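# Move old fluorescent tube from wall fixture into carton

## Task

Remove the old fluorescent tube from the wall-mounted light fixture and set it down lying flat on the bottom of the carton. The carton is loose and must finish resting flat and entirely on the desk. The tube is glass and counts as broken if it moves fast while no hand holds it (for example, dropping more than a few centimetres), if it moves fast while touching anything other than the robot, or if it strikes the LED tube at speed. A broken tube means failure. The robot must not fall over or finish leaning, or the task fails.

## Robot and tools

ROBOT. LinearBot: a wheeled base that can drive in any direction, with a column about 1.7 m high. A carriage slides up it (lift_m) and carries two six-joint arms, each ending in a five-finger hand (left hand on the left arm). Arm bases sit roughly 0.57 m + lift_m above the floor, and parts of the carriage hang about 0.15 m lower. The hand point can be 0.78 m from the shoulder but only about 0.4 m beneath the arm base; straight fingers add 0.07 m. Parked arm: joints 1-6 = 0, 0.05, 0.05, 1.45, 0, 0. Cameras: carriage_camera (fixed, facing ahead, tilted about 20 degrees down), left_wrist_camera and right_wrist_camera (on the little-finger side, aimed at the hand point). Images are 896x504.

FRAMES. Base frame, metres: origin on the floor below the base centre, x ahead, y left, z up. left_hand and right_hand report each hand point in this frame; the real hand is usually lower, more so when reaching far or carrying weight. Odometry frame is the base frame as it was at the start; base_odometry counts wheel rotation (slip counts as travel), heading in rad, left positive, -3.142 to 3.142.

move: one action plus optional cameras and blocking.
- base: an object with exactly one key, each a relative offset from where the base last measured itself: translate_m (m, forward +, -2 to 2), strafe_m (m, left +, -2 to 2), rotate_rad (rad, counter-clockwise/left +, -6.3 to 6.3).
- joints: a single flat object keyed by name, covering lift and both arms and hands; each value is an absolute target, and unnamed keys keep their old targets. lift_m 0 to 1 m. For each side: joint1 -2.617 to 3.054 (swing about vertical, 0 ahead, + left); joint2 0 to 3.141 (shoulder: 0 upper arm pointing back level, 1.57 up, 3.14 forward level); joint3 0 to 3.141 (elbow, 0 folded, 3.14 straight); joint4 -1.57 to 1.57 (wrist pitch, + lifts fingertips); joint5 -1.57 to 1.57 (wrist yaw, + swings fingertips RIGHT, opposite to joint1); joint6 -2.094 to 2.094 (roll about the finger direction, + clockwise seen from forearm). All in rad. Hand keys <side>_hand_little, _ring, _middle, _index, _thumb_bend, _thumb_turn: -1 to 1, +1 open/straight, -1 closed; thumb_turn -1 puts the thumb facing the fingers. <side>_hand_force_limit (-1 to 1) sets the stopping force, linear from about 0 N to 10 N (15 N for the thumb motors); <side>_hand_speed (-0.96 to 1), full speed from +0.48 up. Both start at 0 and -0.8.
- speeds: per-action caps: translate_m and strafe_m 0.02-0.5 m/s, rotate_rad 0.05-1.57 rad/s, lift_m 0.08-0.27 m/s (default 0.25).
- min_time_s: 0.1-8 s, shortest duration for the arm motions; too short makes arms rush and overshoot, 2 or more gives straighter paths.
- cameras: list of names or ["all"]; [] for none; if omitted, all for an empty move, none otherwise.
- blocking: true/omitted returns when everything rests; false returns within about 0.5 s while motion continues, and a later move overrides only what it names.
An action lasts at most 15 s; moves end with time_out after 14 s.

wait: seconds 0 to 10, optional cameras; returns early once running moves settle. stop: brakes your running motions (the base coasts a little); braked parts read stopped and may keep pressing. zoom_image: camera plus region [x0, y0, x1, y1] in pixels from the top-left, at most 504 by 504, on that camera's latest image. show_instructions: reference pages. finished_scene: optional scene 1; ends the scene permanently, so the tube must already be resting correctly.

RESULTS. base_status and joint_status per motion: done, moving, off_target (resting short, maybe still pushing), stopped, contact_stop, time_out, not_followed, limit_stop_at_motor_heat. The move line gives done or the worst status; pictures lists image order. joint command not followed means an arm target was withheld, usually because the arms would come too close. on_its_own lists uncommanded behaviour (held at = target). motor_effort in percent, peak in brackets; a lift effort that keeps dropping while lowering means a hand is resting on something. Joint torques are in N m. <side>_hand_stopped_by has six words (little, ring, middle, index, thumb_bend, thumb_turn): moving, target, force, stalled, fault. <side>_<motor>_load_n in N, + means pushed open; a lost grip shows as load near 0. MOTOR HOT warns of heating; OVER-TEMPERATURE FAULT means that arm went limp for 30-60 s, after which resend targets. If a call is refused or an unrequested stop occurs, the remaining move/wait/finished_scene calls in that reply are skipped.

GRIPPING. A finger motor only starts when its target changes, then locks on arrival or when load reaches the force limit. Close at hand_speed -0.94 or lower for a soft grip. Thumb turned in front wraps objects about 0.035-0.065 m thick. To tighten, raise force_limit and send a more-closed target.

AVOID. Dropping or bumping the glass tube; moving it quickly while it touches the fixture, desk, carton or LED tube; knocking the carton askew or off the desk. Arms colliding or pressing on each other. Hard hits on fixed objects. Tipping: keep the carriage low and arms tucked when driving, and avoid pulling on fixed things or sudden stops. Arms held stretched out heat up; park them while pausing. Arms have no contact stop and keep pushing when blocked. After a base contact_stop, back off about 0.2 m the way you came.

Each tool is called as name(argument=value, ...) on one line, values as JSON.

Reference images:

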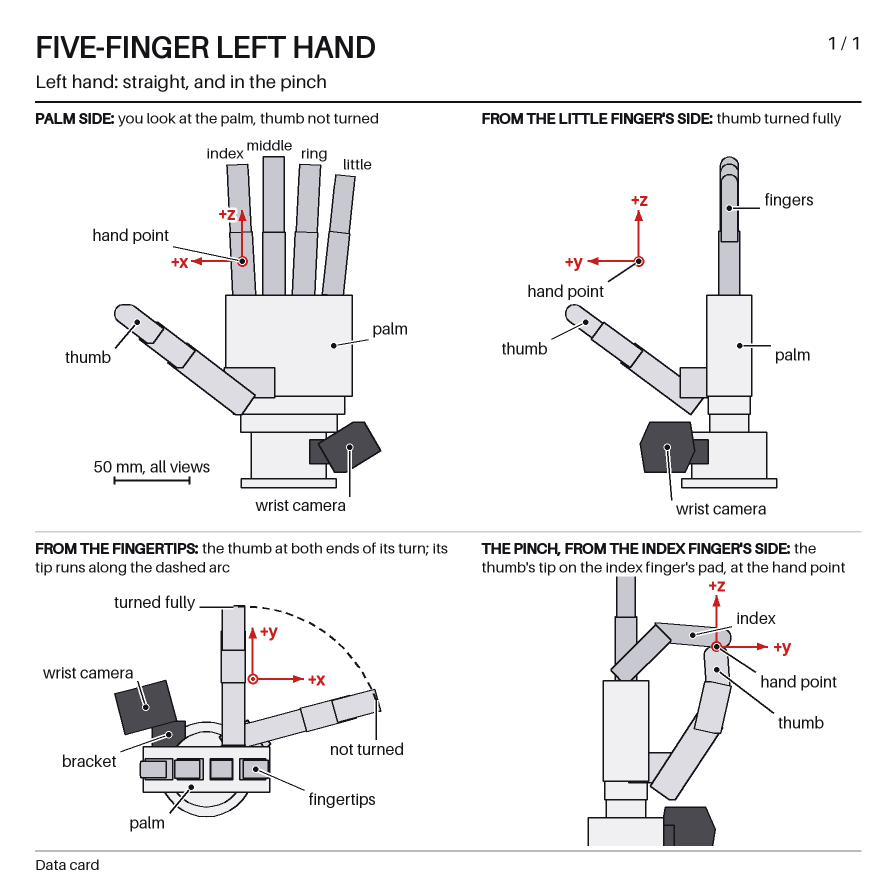

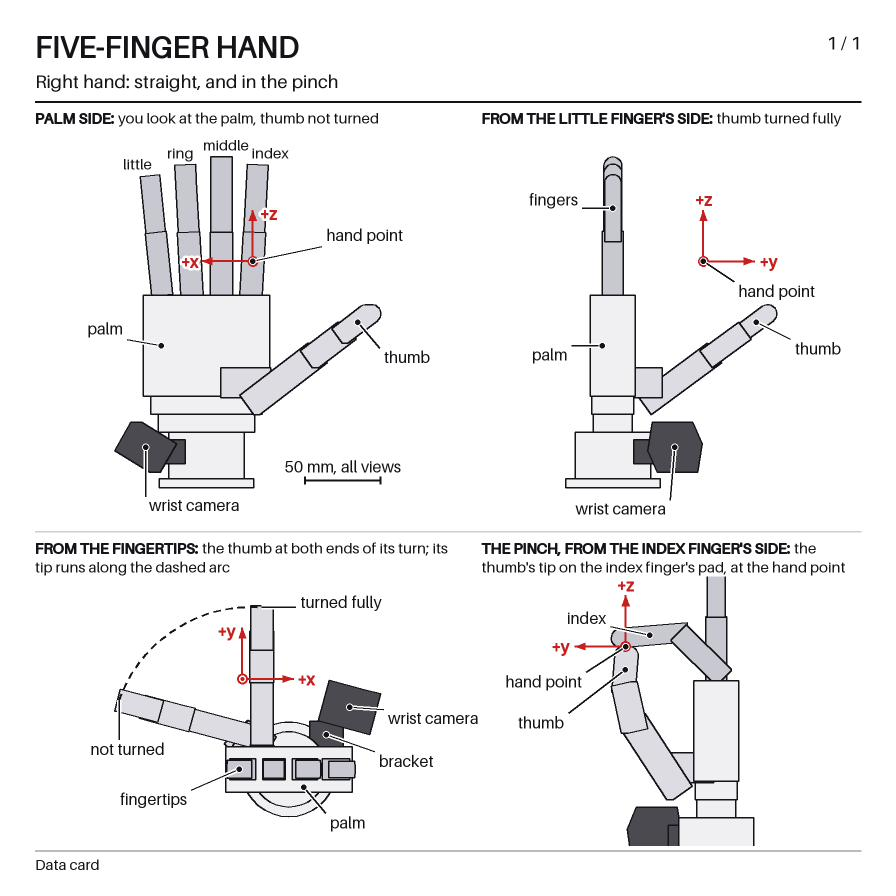

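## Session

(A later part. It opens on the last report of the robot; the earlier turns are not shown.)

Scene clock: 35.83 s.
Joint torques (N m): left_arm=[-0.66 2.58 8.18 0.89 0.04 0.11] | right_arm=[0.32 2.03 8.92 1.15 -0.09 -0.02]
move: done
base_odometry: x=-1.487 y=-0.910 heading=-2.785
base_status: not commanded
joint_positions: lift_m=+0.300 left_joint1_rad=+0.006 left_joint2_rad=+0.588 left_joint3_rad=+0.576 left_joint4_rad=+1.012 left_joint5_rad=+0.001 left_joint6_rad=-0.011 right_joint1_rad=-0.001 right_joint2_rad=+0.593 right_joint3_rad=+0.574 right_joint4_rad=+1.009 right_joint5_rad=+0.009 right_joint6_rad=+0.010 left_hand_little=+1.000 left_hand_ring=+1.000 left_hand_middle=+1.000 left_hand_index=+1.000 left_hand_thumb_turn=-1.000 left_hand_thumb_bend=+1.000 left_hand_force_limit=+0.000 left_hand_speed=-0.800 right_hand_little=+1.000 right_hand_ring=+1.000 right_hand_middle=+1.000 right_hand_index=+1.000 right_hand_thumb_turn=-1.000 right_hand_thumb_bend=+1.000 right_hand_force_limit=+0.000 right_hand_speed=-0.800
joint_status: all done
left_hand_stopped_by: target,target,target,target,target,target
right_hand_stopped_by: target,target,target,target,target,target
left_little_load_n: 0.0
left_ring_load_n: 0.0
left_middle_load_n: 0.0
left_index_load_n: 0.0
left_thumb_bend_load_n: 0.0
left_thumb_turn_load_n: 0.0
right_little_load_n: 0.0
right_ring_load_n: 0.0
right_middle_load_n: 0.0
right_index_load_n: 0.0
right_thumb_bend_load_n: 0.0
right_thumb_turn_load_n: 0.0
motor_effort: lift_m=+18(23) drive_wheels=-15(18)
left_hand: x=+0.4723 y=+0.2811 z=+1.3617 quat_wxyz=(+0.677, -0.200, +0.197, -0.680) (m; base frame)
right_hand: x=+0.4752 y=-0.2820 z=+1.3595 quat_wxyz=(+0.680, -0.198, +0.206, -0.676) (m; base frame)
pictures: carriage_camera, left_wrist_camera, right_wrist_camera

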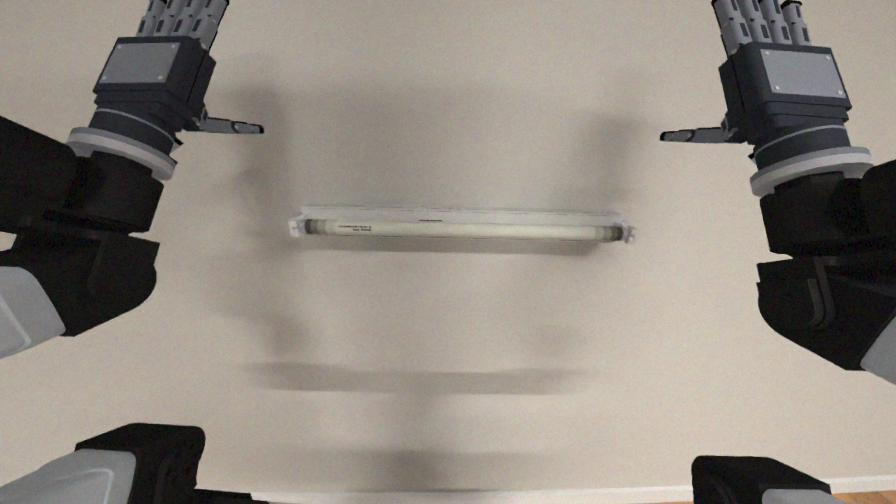

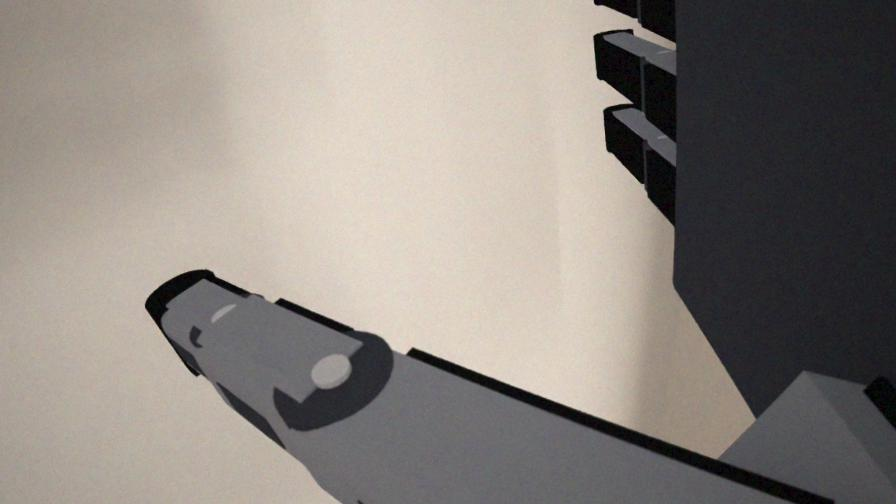

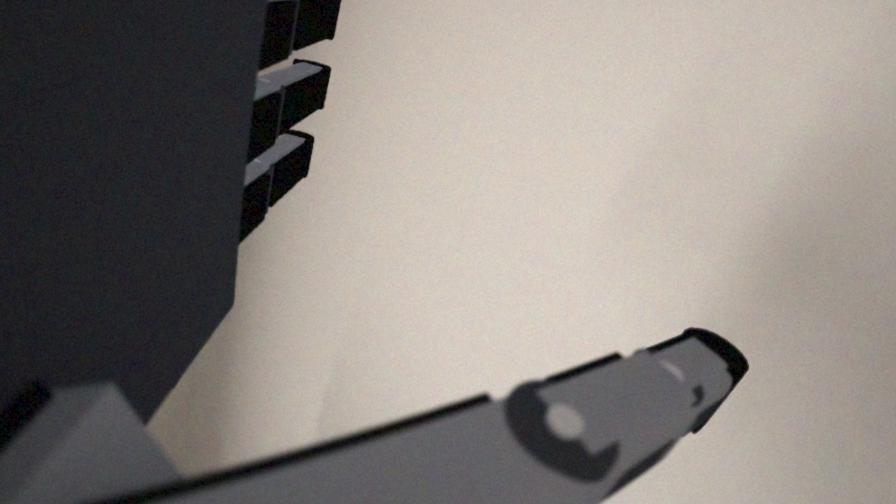

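move(base={"translate_m": -0.08}, joints={"lift_m":0.235,"left_joint2_rad":0.05,"left_joint3_rad":0.05,"left_joint4_rad":1.45,"right_joint2_rad":0.1,"right_joint3_rad":0.1,"right_joint4_rad":0.6,"left_hand_thumb_turn":1,"right_hand_thumb_turn":1}, cameras=["carriage_camera","right_wrist_camera"])

Scene clock: 42.53 s.
Joint torques (N m): left_arm=[-0.68 2.8 5.01 0.29 0.06 0.13] | right_arm=[0.31 1.88 6.15 1.89 -0.07 -0.02]
move: done
base_odometry: x=-1.412 y=-0.882 heading=-2.786
base_status: done
joint_positions: lift_m=+0.235 left_joint1_rad=+0.006 left_joint2_rad=+0.059 left_joint3_rad=+0.055 left_joint4_rad=+1.434 left_joint5_rad=+0.001 left_joint6_rad=-0.011 right_joint1_rad=-0.001 right_joint2_rad=+0.105 right_joint3_rad=+0.108 right_joint4_rad=+0.605 right_joint5_rad=+0.007 right_joint6_rad=+0.009 left_hand_little=+1.000 left_hand_ring=+1.000 left_hand_middle=+1.000 left_hand_index=+1.000 left_hand_thumb_turn=+1.000 left_hand_thumb_bend=+1.000 left_hand_force_limit=+0.000 left_hand_speed=-0.800 right_hand_little=+1.000 right_hand_ring=+1.000 right_hand_middle=+1.000 right_hand_index=+1.000 right_hand_thumb_turn=+1.000 right_hand_thumb_bend=+1.000 right_hand_force_limit=+0.000 right_hand_speed=-0.800
joint_status: all done
left_hand_stopped_by: target,target,target,target,target,target
right_hand_stopped_by: target,target,target,target,target,target
left_little_load_n: 0.0
left_ring_load_n: 0.0
left_middle_load_n: 0.0
left_index_load_n: 0.0
left_thumb_bend_load_n: 0.0
left_thumb_turn_load_n: 0.0
right_little_load_n: -0.5
right_ring_load_n: 0.0
right_middle_load_n: 0.0
right_index_load_n: 0.0
right_thumb_bend_load_n: 0.0
right_thumb_turn_load_n: 0.0
motor_effort: lift_m=+17(20) drive_wheels=-16(23)
left_hand: x=+0.3295 y=+0.2803 z=+1.2320 quat_wxyz=(+0.704, -0.050, +0.049, -0.707) (m; base frame)
right_hand: x=+0.4878 y=-0.2817 z=+1.0927 quat_wxyz=(+0.628, -0.323, +0.331, -0.625) (m; base frame)
pictures: carriage_camera, right_wrist_camera

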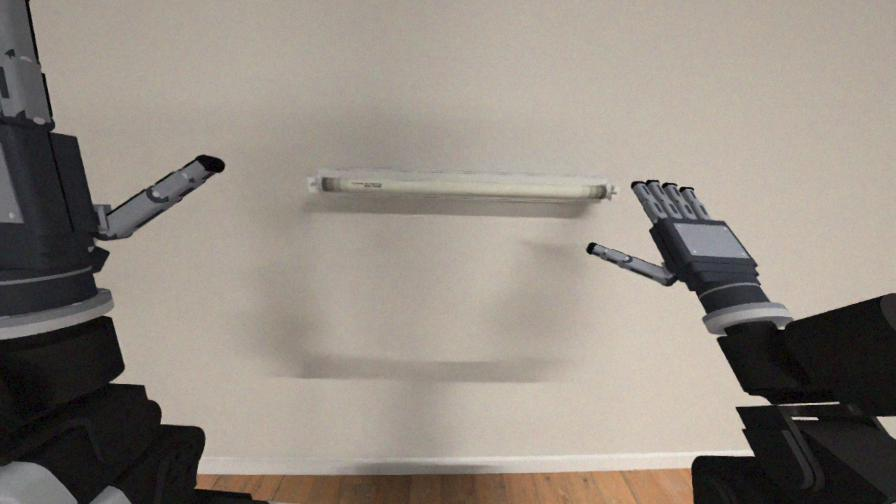

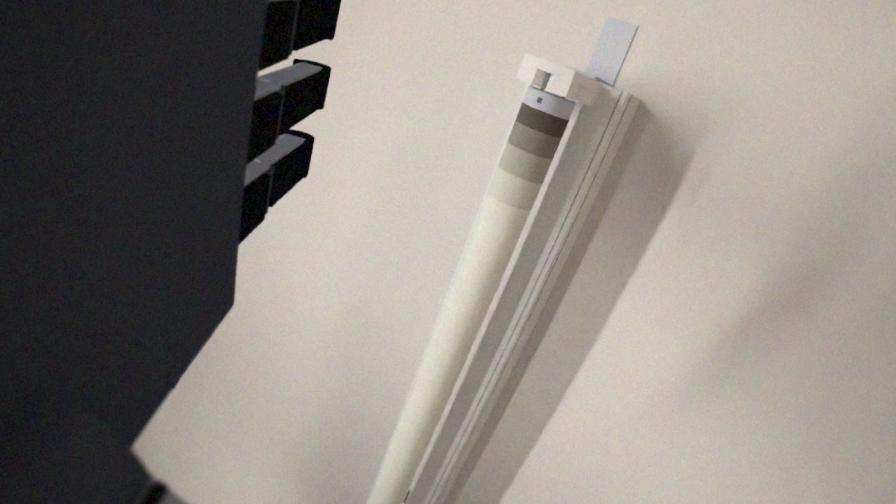

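zoom_image(camera="right_wrist_camera", region=[460, 0, 700, 220])

zoom_image(camera="right_wrist_camera", region=[350, 300, 590, 504])

Scaled by 2.100.

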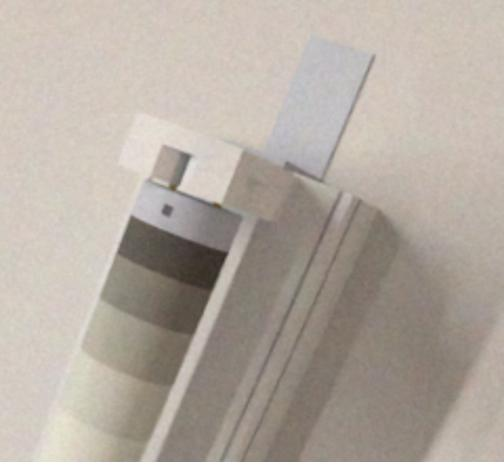

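Scaled by 2.100.

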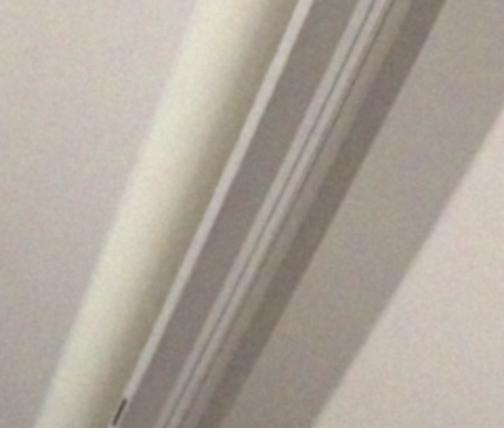

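move(base={"rotate_rad": 0.025}, joints={"lift_m":0.045,"right_joint4_rad":1.45})

move(base={"translate_m": 0.2}, speeds={"translate_m": 0.15}, cameras=["all"])

Scene clock: 46.50 s.
Joint torques (N m): left_arm=[-0.58 3.18 5.74 0.25 0.03 0.13] | right_arm=[0.29 3.56 4.86 0.31 -0.05 -0.01]
move: done
base_odometry: x=-1.413 y=-0.882 heading=-2.762
base_status: done
joint_positions: lift_m=+0.045 left_joint1_rad=+0.006 left_joint2_rad=+0.057 left_joint3_rad=+0.048 left_joint4_rad=+1.438 left_joint5_rad=+0.001 left_joint6_rad=-0.011 right_joint1_rad=-0.001 right_joint2_rad=+0.102 right_joint3_rad=+0.106 right_joint4_rad=+1.437 right_joint5_rad=+0.006 right_joint6_rad=+0.009 left_hand_little=+1.000 left_hand_ring=+1.000 left_hand_middle=+1.000 left_hand_index=+1.000 left_hand_thumb_turn=+1.000 left_hand_thumb_bend=+1.000 left_hand_force_limit=+0.000 left_hand_speed=-0.800 right_hand_little=+1.000 right_hand_ring=+1.000 right_hand_middle=+1.000 right_hand_index=+1.000 right_hand_thumb_turn=+1.000 right_hand_thumb_bend=+1.000 right_hand_force_limit=+0.000 right_hand_speed=-0.800
joint_status: all done
left_hand_stopped_by: target,target,target,target,target,target
right_hand_stopped_by: target,target,target,target,target,target
left_little_load_n: 0.0
left_ring_load_n: 0.0
left_middle_load_n: 0.0
left_index_load_n: 0.0
left_thumb_bend_load_n: 0.0
left_thumb_turn_load_n: 0.0
right_little_load_n: 0.0
right_ring_load_n: 0.0
right_middle_load_n: 0.0
right_index_load_n: 0.0
right_thumb_bend_load_n: 0.0
right_thumb_turn_load_n: 0.0
motor_effort: lift_m=+17(19) drive_wheels=-14(21)
left_hand: x=+0.3303 y=+0.2802 z=+1.0399 quat_wxyz=(+0.704, -0.050, +0.050, -0.707) (m; base frame)
right_hand: x=+0.3271 y=-0.2812 z=+1.0564 quat_wxyz=(+0.708, -0.044, +0.048, -0.703) (m; base frame)
pictures: none

Scene clock: 48.73 s.
Joint torques (N m): left_arm=[-0.81 3.12 5.96 0.18 0.05 0.12] | right_arm=[0.31 3.56 4.85 0.2 -0.04 -0.03]
move: done
base_odometry: x=-1.598 y=-0.957 heading=-2.761
base_status: done
joint_positions: lift_m=+0.045 left_joint1_rad=+0.006 left_joint2_rad=+0.057 left_joint3_rad=+0.048 left_joint4_rad=+1.439 left_joint5_rad=+0.001 left_joint6_rad=-0.011 right_joint1_rad=-0.001 right_joint2_rad=+0.102 right_joint3_rad=+0.106 right_joint4_rad=+1.443 right_joint5_rad=+0.006 right_joint6_rad=+0.009 left_hand_little=+1.000 left_hand_ring=+1.000 left_hand_middle=+1.000 left_hand_index=+1.000 left_hand_thumb_turn=+1.000 left_hand_thumb_bend=+1.000 left_hand_force_limit=+0.000 left_hand_speed=-0.800 right_hand_little=+1.000 right_hand_ring=+1.000 right_hand_middle=+1.000 right_hand_index=+1.000 right_hand_thumb_turn=+1.000 right_hand_thumb_bend=+1.000 right_hand_force_limit=+0.000 right_hand_speed=-0.800
joint_status: not commanded
left_hand_stopped_by: target,target,target,target,target,target
right_hand_stopped_by: target,target,target,target,target,target
left_little_load_n: 0.0
left_ring_load_n: 0.0
left_middle_load_n: 0.0
left_index_load_n: 0.0
left_thumb_bend_load_n: 0.0
left_thumb_turn_load_n: 0.0
right_little_load_n: 0.0
right_ring_load_n: 0.0
right_middle_load_n: 0.0
right_index_load_n: 0.0
right_thumb_bend_load_n: 0.0
right_thumb_turn_load_n: 0.0
motor_effort: lift_m=+18(20) drive_wheels=-13(25)
left_hand: x=+0.3300 y=+0.2802 z=+1.0400 quat_wxyz=(+0.704, -0.050, +0.050, -0.707) (m; base frame)
right_hand: x=+0.3256 y=-0.2812 z=+1.0570 quat_wxyz=(+0.708, -0.041, +0.046, -0.703) (m; base frame)
pictures: carriage_camera, left_wrist_camera, right_wrist_camera

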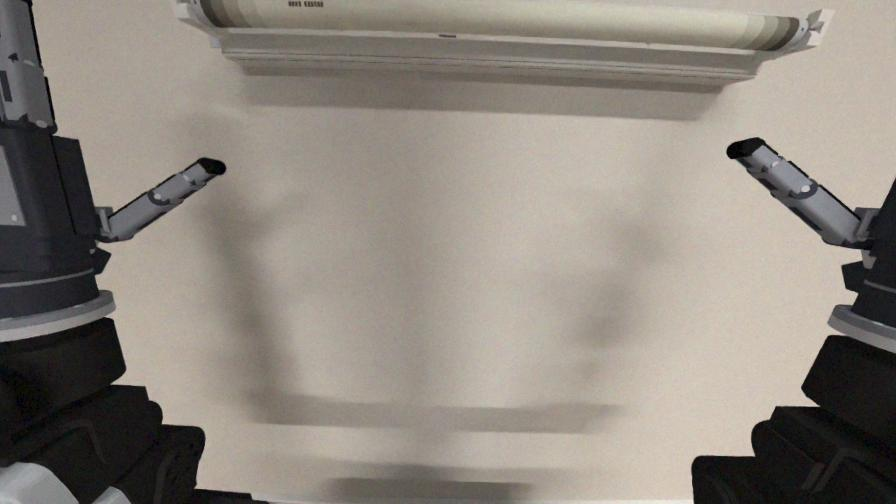

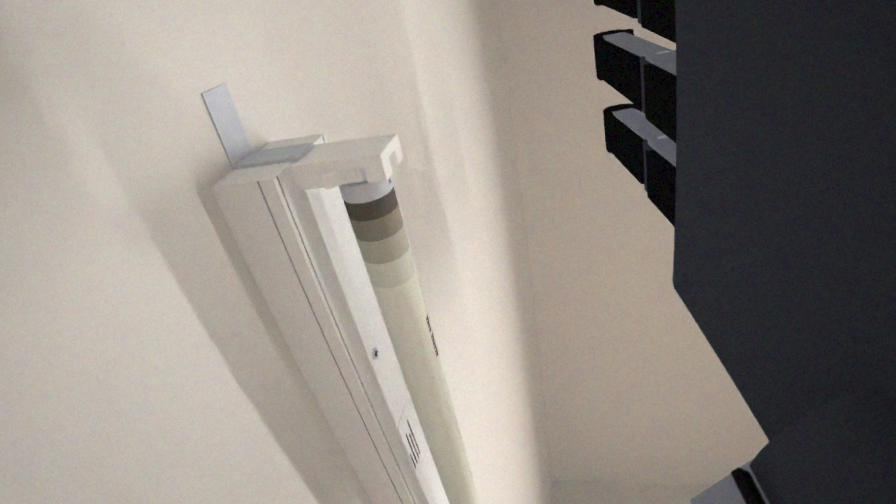

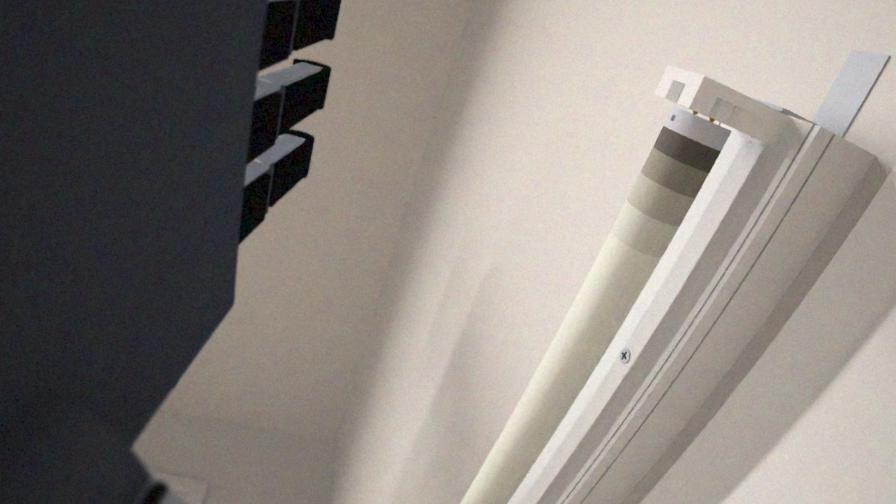

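zoom_image(camera="right_wrist_camera", region=[620, 40, 860, 220])

zoom_image(camera="left_wrist_camera", region=[200, 80, 440, 280])

zoom_image(camera="carriage_camera", region=[160, 0, 400, 100])

zoom_image(camera="carriage_camera", region=[640, 0, 880, 100])

Scaled by 2.100.

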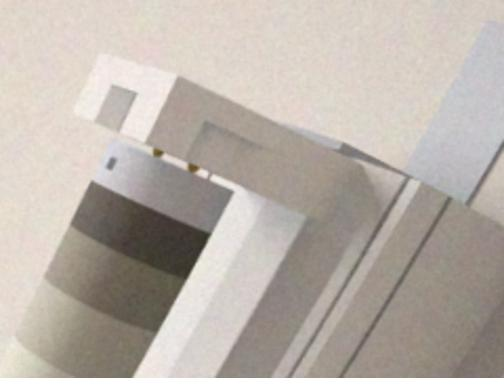

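Scaled by 2.100.

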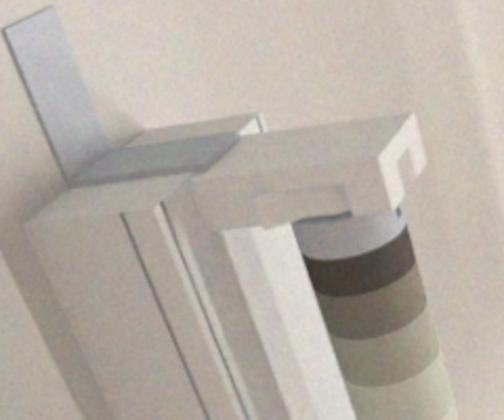

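Scaled by 2.100.

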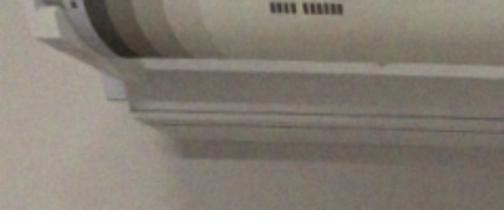

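Scaled by 2.100.

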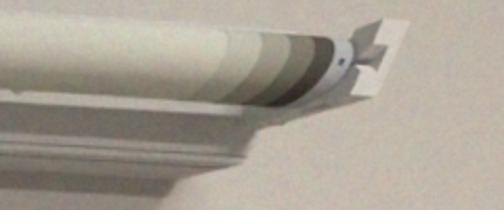

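move(base={"strafe_m": 0.265}, speeds={"strafe_m": 0.2}, cameras=["all"])

Scene clock: 53.80 s.
Joint torques (N m): left_arm=[-0.57 3.3 5.75 0.15 0.08 0.08] | right_arm=[0.4 3.55 4.83 0.17 -0.05 -0.02]
move: done
base_odometry: x=-1.500 y=-1.203 heading=-2.761
base_status: done
joint_positions: lift_m=+0.045 left_joint1_rad=+0.005 left_joint2_rad=+0.057 left_joint3_rad=+0.048 left_joint4_rad=+1.441 left_joint5_rad=+0.001 left_joint6_rad=-0.011 right_joint1_rad=-0.001 right_joint2_rad=+0.102 right_joint3_rad=+0.106 right_joint4_rad=+1.444 right_joint5_rad=+0.005 right_joint6_rad=+0.009 left_hand_little=+1.000 left_hand_ring=+1.000 left_hand_middle=+1.000 left_hand_index=+1.000 left_hand_thumb_turn=+1.000 left_hand_thumb_bend=+1.000 left_hand_force_limit=+0.000 left_hand_speed=-0.800 right_hand_little=+1.000 right_hand_ring=+1.000 right_hand_middle=+1.000 right_hand_index=+1.000 right_hand_thumb_turn=+1.000 right_hand_thumb_bend=+1.000 right_hand_force_limit=+0.000 right_hand_speed=-0.800
joint_status: not commanded
left_hand_stopped_by: target,target,target,target,target,target
right_hand_stopped_by: target,target,target,target,target,target
left_little_load_n: 0.0
left_ring_load_n: 0.0
left_middle_load_n: 0.0
left_index_load_n: 0.0
left_thumb_bend_load_n: -0.5
left_thumb_turn_load_n: 0.0
right_little_load_n: 0.0
right_ring_load_n: 0.0
right_middle_load_n: 0.0
right_index_load_n: 0.0
right_thumb_bend_load_n: 0.0
right_thumb_turn_load_n: 0.0
motor_effort: lift_m=+17(19) drive_wheels=-4(15)
left_hand: x=+0.3295 y=+0.2801 z=+1.0402 quat_wxyz=(+0.703, -0.049, +0.049, -0.708) (m; base frame)
right_hand: x=+0.3254 y=-0.2811 z=+1.0570 quat_wxyz=(+0.708, -0.041, +0.045, -0.703) (m; base frame)
pictures: carriage_camera, left_wrist_camera, right_wrist_camera

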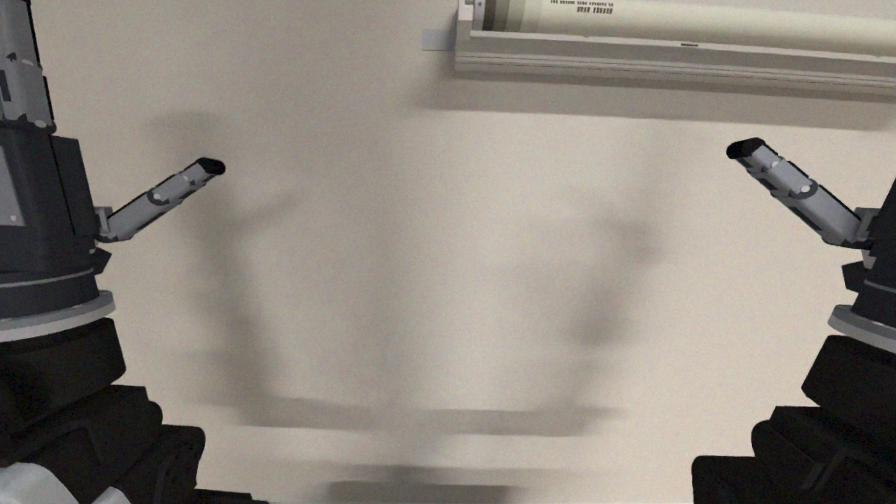

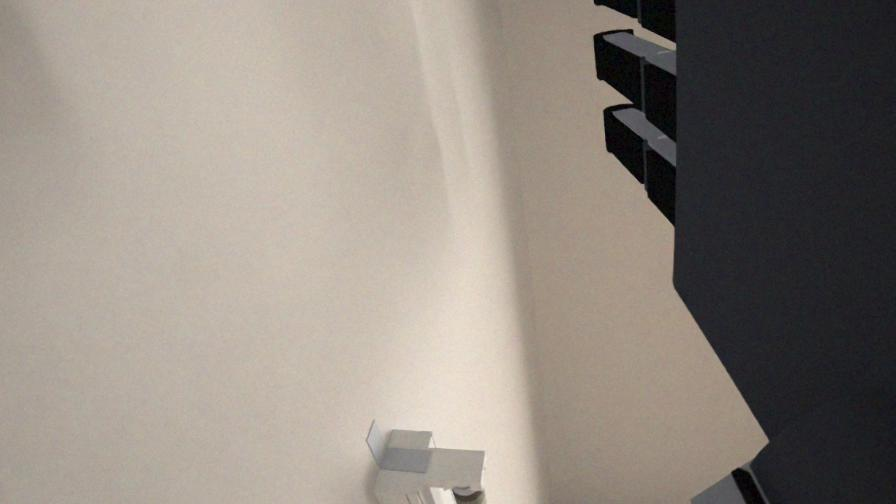

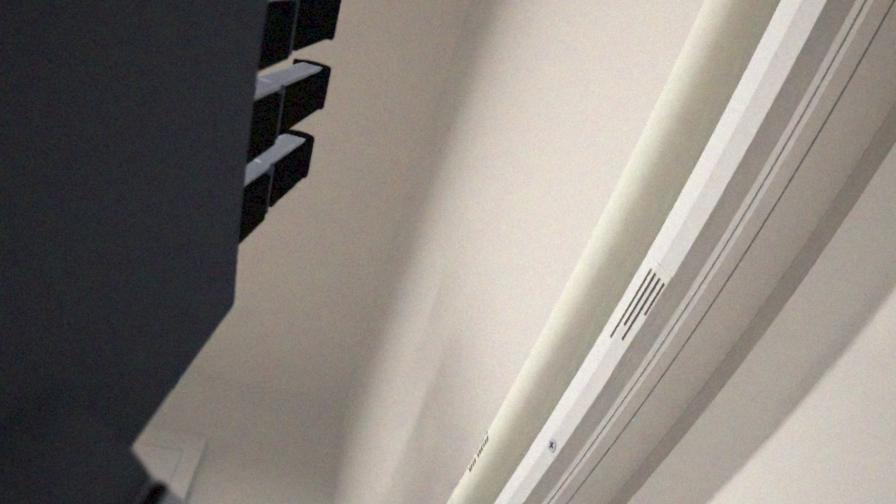

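zoom_image(camera="left_wrist_camera", region=[340, 400, 520, 504])

zoom_image(camera="right_wrist_camera", region=[440, 180, 800, 504])

zoom_image(camera="carriage_camera", region=[420, 0, 660, 110])

Scaled by 2.800.

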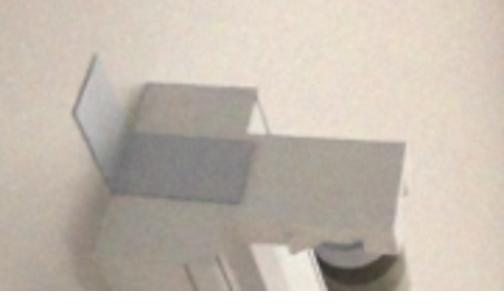

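Scaled by 1.400.

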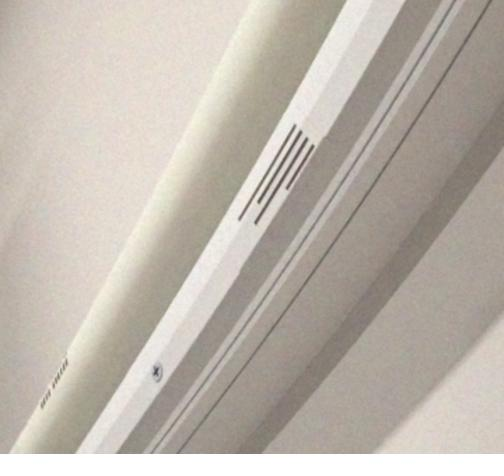

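Scaled by 2.100.

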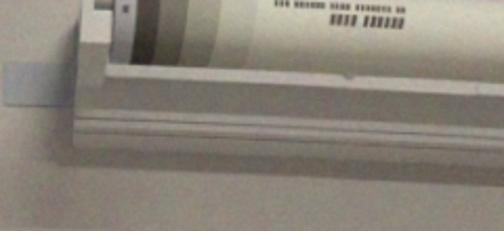

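move(base={"translate_m": -0.1}, joints={"lift_m":0.0,"right_joint1_rad":0,"right_joint2_rad":0.251,"right_joint3_rad":1.222,"right_joint4_rad":-0.098,"right_joint5_rad":0,"right_joint6_rad":0,"right_hand_thumb_turn":-1,"right_hand_thumb_bend":0.4,"right_hand_little":0.3,"right_hand_ring":0.3,"right_hand_middle":0.3,"right_hand_index":0.3}, cameras=["all"])

move(joints={"right_joint2_rad":0.63,"right_joint3_rad":0.686,"right_joint4_rad":1.48}, cameras=["all"])

Scene clock: 62.23 s.
Joint torques (N m): left_arm=[-0.55 3.15 5.93 0.15 0.05 0.12] | right_arm=[0.28 7.95 3.93 1.33 -0.06 -0.01]
move: done
base_odometry: x=-1.407 y=-1.166 heading=-2.761
base_status: done
joint_positions: lift_m=+0.003 left_joint1_rad=+0.005 left_joint2_rad=+0.057 left_joint3_rad=+0.046 left_joint4_rad=+1.443 left_joint5_rad=+0.001 left_joint6_rad=-0.011 right_joint1_rad=-0.001 right_joint2_rad=+0.230 right_joint3_rad=+1.210 right_joint4_rad=-0.090 right_joint5_rad=+0.005 right_joint6_rad=+0.009 left_hand_little=+1.000 left_hand_ring=+1.000 left_hand_middle=+1.000 left_hand_index=+1.000 left_hand_thumb_turn=+1.000 left_hand_thumb_bend=+1.000 left_hand_force_limit=+0.000 left_hand_speed=-0.800 right_hand_little=+0.300 right_hand_ring=+0.300 right_hand_middle=+0.300 right_hand_index=+0.300 right_hand_thumb_turn=-1.000 right_hand_thumb_bend=+0.400 right_hand_force_limit=+0.000 right_hand_speed=-0.800
joint_status: all done
joint sent to its limit — lift_m, lower limit.
left_hand_stopped_by: target,target,target,target,target,target
right_hand_stopped_by: target,target,target,target,target,target
left_little_load_n: 0.0
left_ring_load_n: 0.0
left_middle_load_n: 0.0
left_index_load_n: 0.0
left_thumb_bend_load_n: 0.0
left_thumb_turn_load_n: 0.0
right_little_load_n: 0.0
right_ring_load_n: 0.0
right_middle_load_n: 0.0
right_index_load_n: 0.0
right_thumb_bend_load_n: 0.0
right_thumb_turn_load_n: 0.0
motor_effort: lift_m=+16(20) drive_wheels=-4(15)
left_hand: x=+0.3296 y=+0.2801 z=+0.9976 quat_wxyz=(+0.703, -0.049, +0.049, -0.708) (m; base frame)
right_hand: x=+0.2958 y=-0.2811 z=+1.1360 quat_wxyz=(+0.668, -0.233, +0.239, -0.665) (m; base frame)
pictures: carriage_camera, left_wrist_camera, right_wrist_camera

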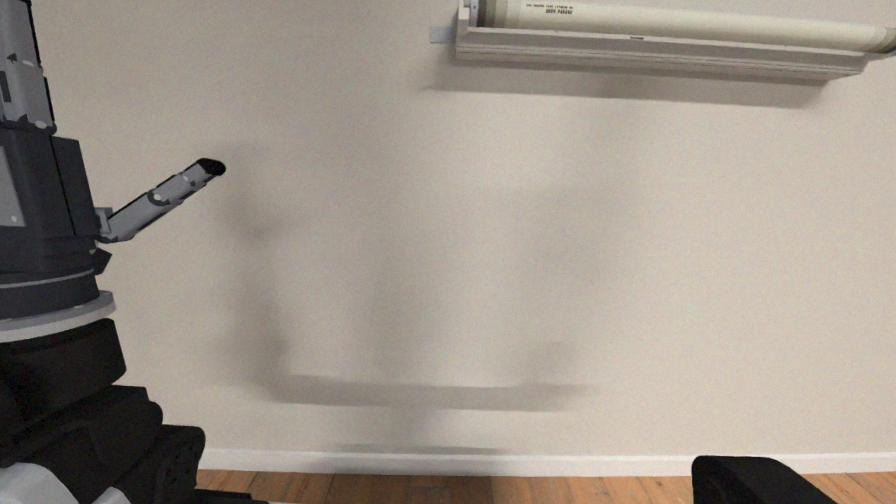

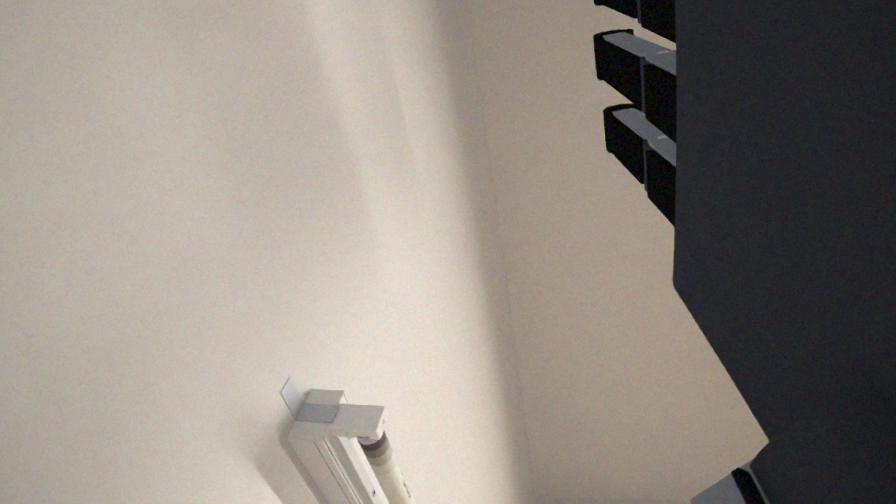

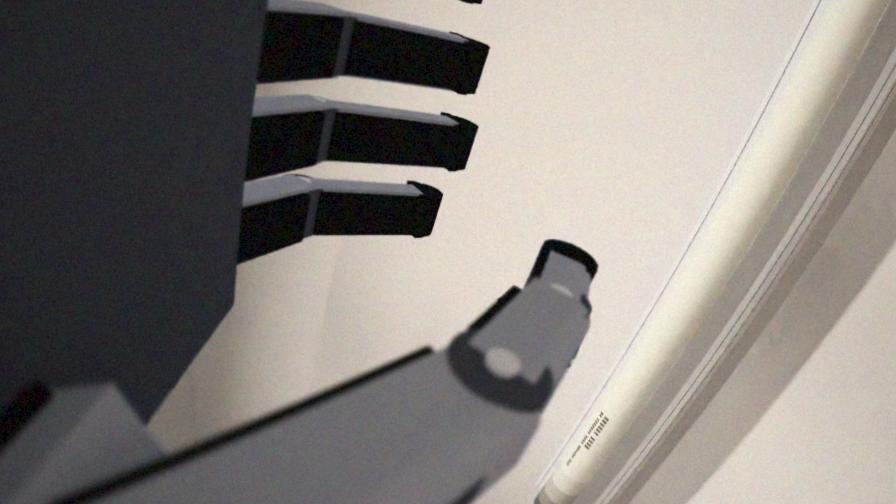

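Scene clock: 64.07 s.
Joint torques (N m): left_arm=[-0.5 3.25 5.98 0.18 0.07 0.14] | right_arm=[0.31 3.41 4.3 0 -0.06 -0.02]
move: done
base_odometry: x=-1.407 y=-1.166 heading=-2.761
base_status: not commanded
joint_positions: lift_m=+0.003 left_joint1_rad=+0.005 left_joint2_rad=+0.057 left_joint3_rad=+0.046 left_joint4_rad=+1.443 left_joint5_rad=+0.001 left_joint6_rad=-0.011 right_joint1_rad=-0.001 right_joint2_rad=+0.619 right_joint3_rad=+0.695 right_joint4_rad=+1.467 right_joint5_rad=+0.005 right_joint6_rad=+0.009 left_hand_little=+1.000 left_hand_ring=+1.000 left_hand_middle=+1.000 left_hand_index=+1.000 left_hand_thumb_turn=+1.000 left_hand_thumb_bend=+1.000 left_hand_force_limit=+0.000 left_hand_speed=-0.800 right_hand_little=+0.300 right_hand_ring=+0.300 right_hand_middle=+0.300 right_hand_index=+0.300 right_hand_thumb_turn=-1.000 right_hand_thumb_bend=+0.400 right_hand_force_limit=+0.000 right_hand_speed=-0.800
joint_status: all done
left_hand_stopped_by: target,target,target,target,target,target
right_hand_stopped_by: target,target,target,target,target,target
left_little_load_n: 0.0
left_ring_load_n: 0.0
left_middle_load_n: 0.0
left_index_load_n: 0.0
left_thumb_bend_load_n: 0.0
left_thumb_turn_load_n: 0.0
right_little_load_n: 0.0
right_ring_load_n: 0.0
right_middle_load_n: 0.0
right_index_load_n: 0.0
right_thumb_bend_load_n: 0.0
right_thumb_turn_load_n: 0.0
motor_effort: lift_m=+15(19) drive_wheels=-6(9)
left_hand: x=+0.3296 y=+0.2801 z=+0.9976 quat_wxyz=(+0.703, -0.049, +0.049, -0.708) (m; base frame)
right_hand: x=+0.3430 y=-0.2811 z=+1.1662 quat_wxyz=(+0.710, -0.008, +0.012, -0.704) (m; base frame)
pictures: carriage_camera, left_wrist_camera, right_wrist_camera

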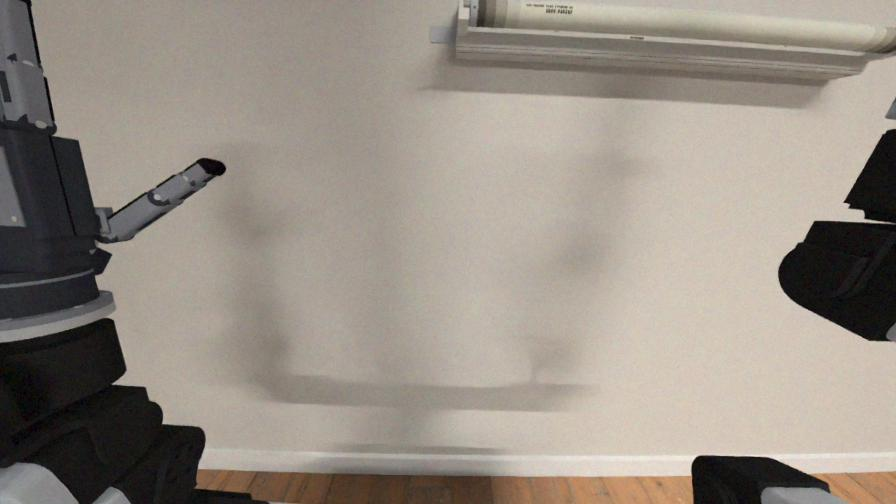

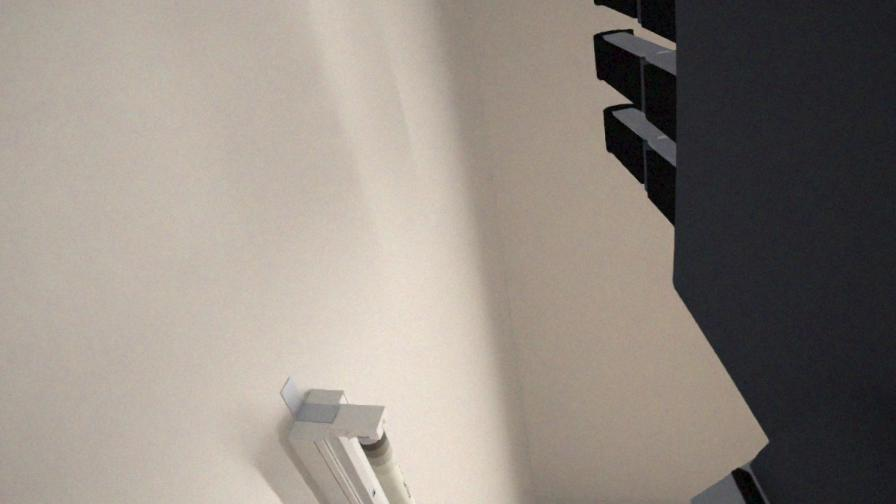

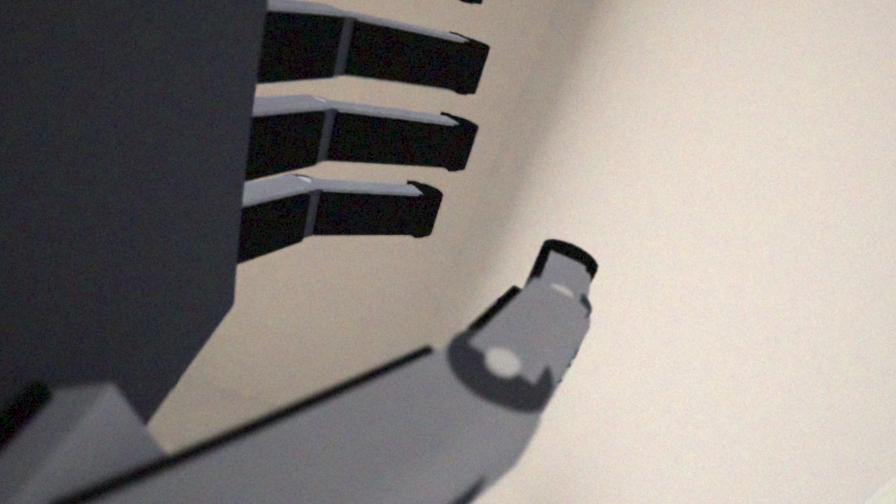

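move(base={"strafe_m": -0.02}, joints={"lift_m":0.005,"right_joint2_rad":0.553,"right_joint3_rad":0.635,"right_joint4_rad":1.42})

move(base={"translate_m": 0.1}, speeds={"translate_m": 0.1}, cameras=["carriage_camera","right_wrist_camera"])

Scene clock: 66.30 s.
Joint torques (N m): left_arm=[-0.73 3.25 5.79 0.16 0.04 0.11] | right_arm=[0.34 2.36 4.14 -0.21 -0.06 -0.02]
move: done
base_odometry: x=-1.414 y=-1.148 heading=-2.761
base_status: done
joint_positions: lift_m=+0.005 left_joint1_rad=+0.005 left_joint2_rad=+0.057 left_joint3_rad=+0.046 left_joint4_rad=+1.443 left_joint5_rad=+0.001 left_joint6_rad=-0.010 right_joint1_rad=-0.001 right_joint2_rad=+0.556 right_joint3_rad=+0.645 right_joint4_rad=+1.433 right_joint5_rad=+0.003 right_joint6_rad=+0.009 left_hand_little=+1.000 left_hand_ring=+1.000 left_hand_middle=+1.000 left_hand_index=+1.000 left_hand_thumb_turn=+1.000 left_hand_thumb_bend=+1.000 left_hand_force_limit=+0.000 left_hand_speed=-0.800 right_hand_little=+0.300 right_hand_ring=+0.300 right_hand_middle=+0.300 right_hand_index=+0.300 right_hand_thumb_turn=-1.000 right_hand_thumb_bend=+0.400 right_hand_force_limit=+0.000 right_hand_speed=-0.800
joint_status: all done
left_hand_stopped_by: target,target,target,target,target,target
right_hand_stopped_by: target,target,target,target,target,target
left_little_load_n: 0.5
left_ring_load_n: 0.0
left_middle_load_n: 0.0
left_index_load_n: 0.0
left_thumb_bend_load_n: 0.0
left_thumb_turn_load_n: 0.0
right_little_load_n: 0.0
right_ring_load_n: 0.0
right_middle_load_n: 0.0
right_index_load_n: 0.0
right_thumb_bend_load_n: 0.0
right_thumb_turn_load_n: 0.0
motor_effort: lift_m=+22(27) drive_wheels=+1(10)
left_hand: x=+0.3296 y=+0.2801 z=+0.9990 quat_wxyz=(+0.703, -0.049, +0.049, -0.707) (m; base frame)
right_hand: x=+0.3386 y=-0.2808 z=+1.1553 quat_wxyz=(+0.709, -0.016, +0.019, -0.704) (m; base frame)
pictures: none

Scene clock: 68.00 s.
Joint torques (N m): left_arm=[-0.62 3.28 6.02 0.16 0.09 0.16] | right_arm=[0.32 2.45 4.59 -0.09 -0.05 -0.03]
move: done
base_odometry: x=-1.507 y=-1.185 heading=-2.762
base_status: done
joint_positions: lift_m=+0.005 left_joint1_rad=+0.005 left_joint2_rad=+0.057 left_joint3_rad=+0.046 left_joint4_rad=+1.443 left_joint5_rad=+0.001 left_joint6_rad=-0.010 right_joint1_rad=-0.001 right_joint2_rad=+0.555 right_joint3_rad=+0.644 right_joint4_rad=+1.425 right_joint5_rad=+0.003 right_joint6_rad=+0.009 left_hand_little=+1.000 left_hand_ring=+1.000 left_hand_middle=+1.000 left_hand_index=+1.000 left_hand_thumb_turn=+1.000 left_hand_thumb_bend=+1.000 left_hand_force_limit=+0.000 left_hand_speed=-0.800 right_hand_little=+0.300 right_hand_ring=+0.300 right_hand_middle=+0.300 right_hand_index=+0.300 right_hand_thumb_turn=-1.000 right_hand_thumb_bend=+0.400 right_hand_force_limit=+0.000 right_hand_speed=-0.800
joint_status: not commanded
left_hand_stopped_by: target,target,target,target,target,target
right_hand_stopped_by: target,target,target,target,target,target
left_little_load_n: 0.0
left_ring_load_n: 0.0
left_middle_load_n: 0.0
left_index_load_n: -0.5
left_thumb_bend_load_n: 0.0
left_thumb_turn_load_n: 0.0
right_little_load_n: 0.0
right_ring_load_n: 0.0
right_middle_load_n: 0.0
right_index_load_n: 0.0
right_thumb_bend_load_n: 0.0
right_thumb_turn_load_n: 0.0
motor_effort: lift_m=+23(25) drive_wheels=-8(17)
left_hand: x=+0.3295 y=+0.2801 z=+0.9990 quat_wxyz=(+0.703, -0.049, +0.049, -0.707) (m; base frame)
right_hand: x=+0.3402 y=-0.2808 z=+1.1545 quat_wxyz=(+0.709, -0.019, +0.021, -0.704) (m; base frame)
pictures: carriage_camera, right_wrist_camera

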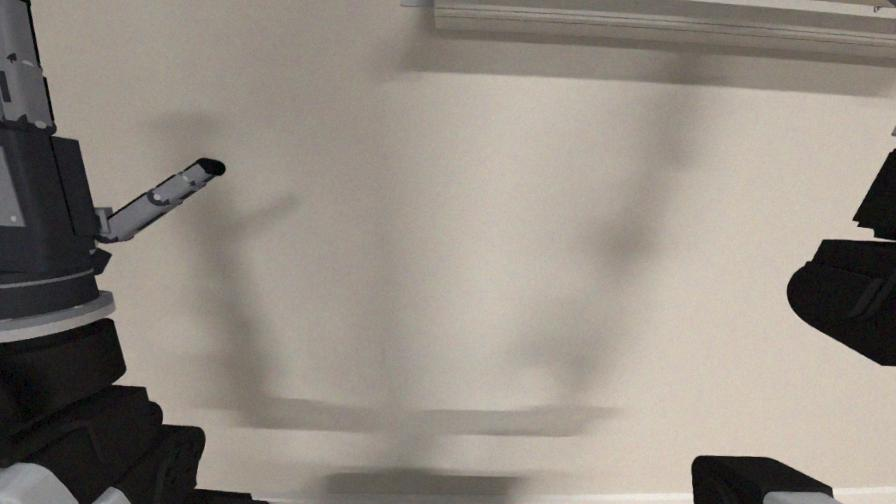

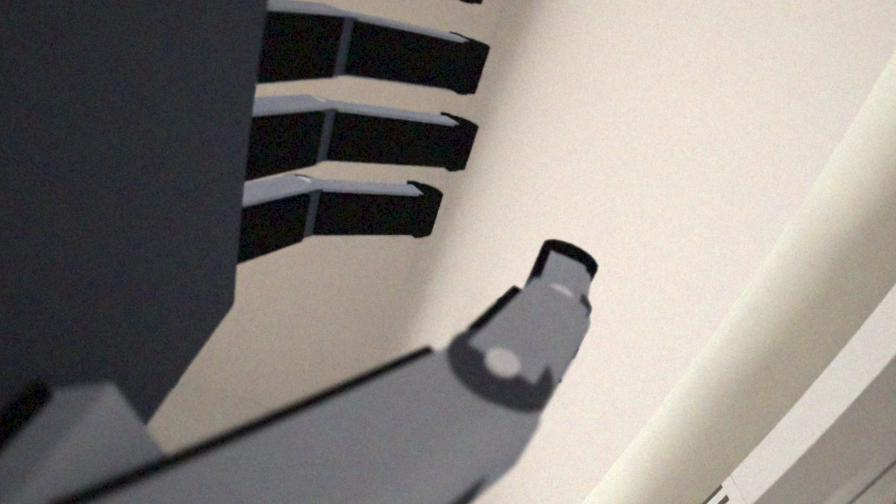

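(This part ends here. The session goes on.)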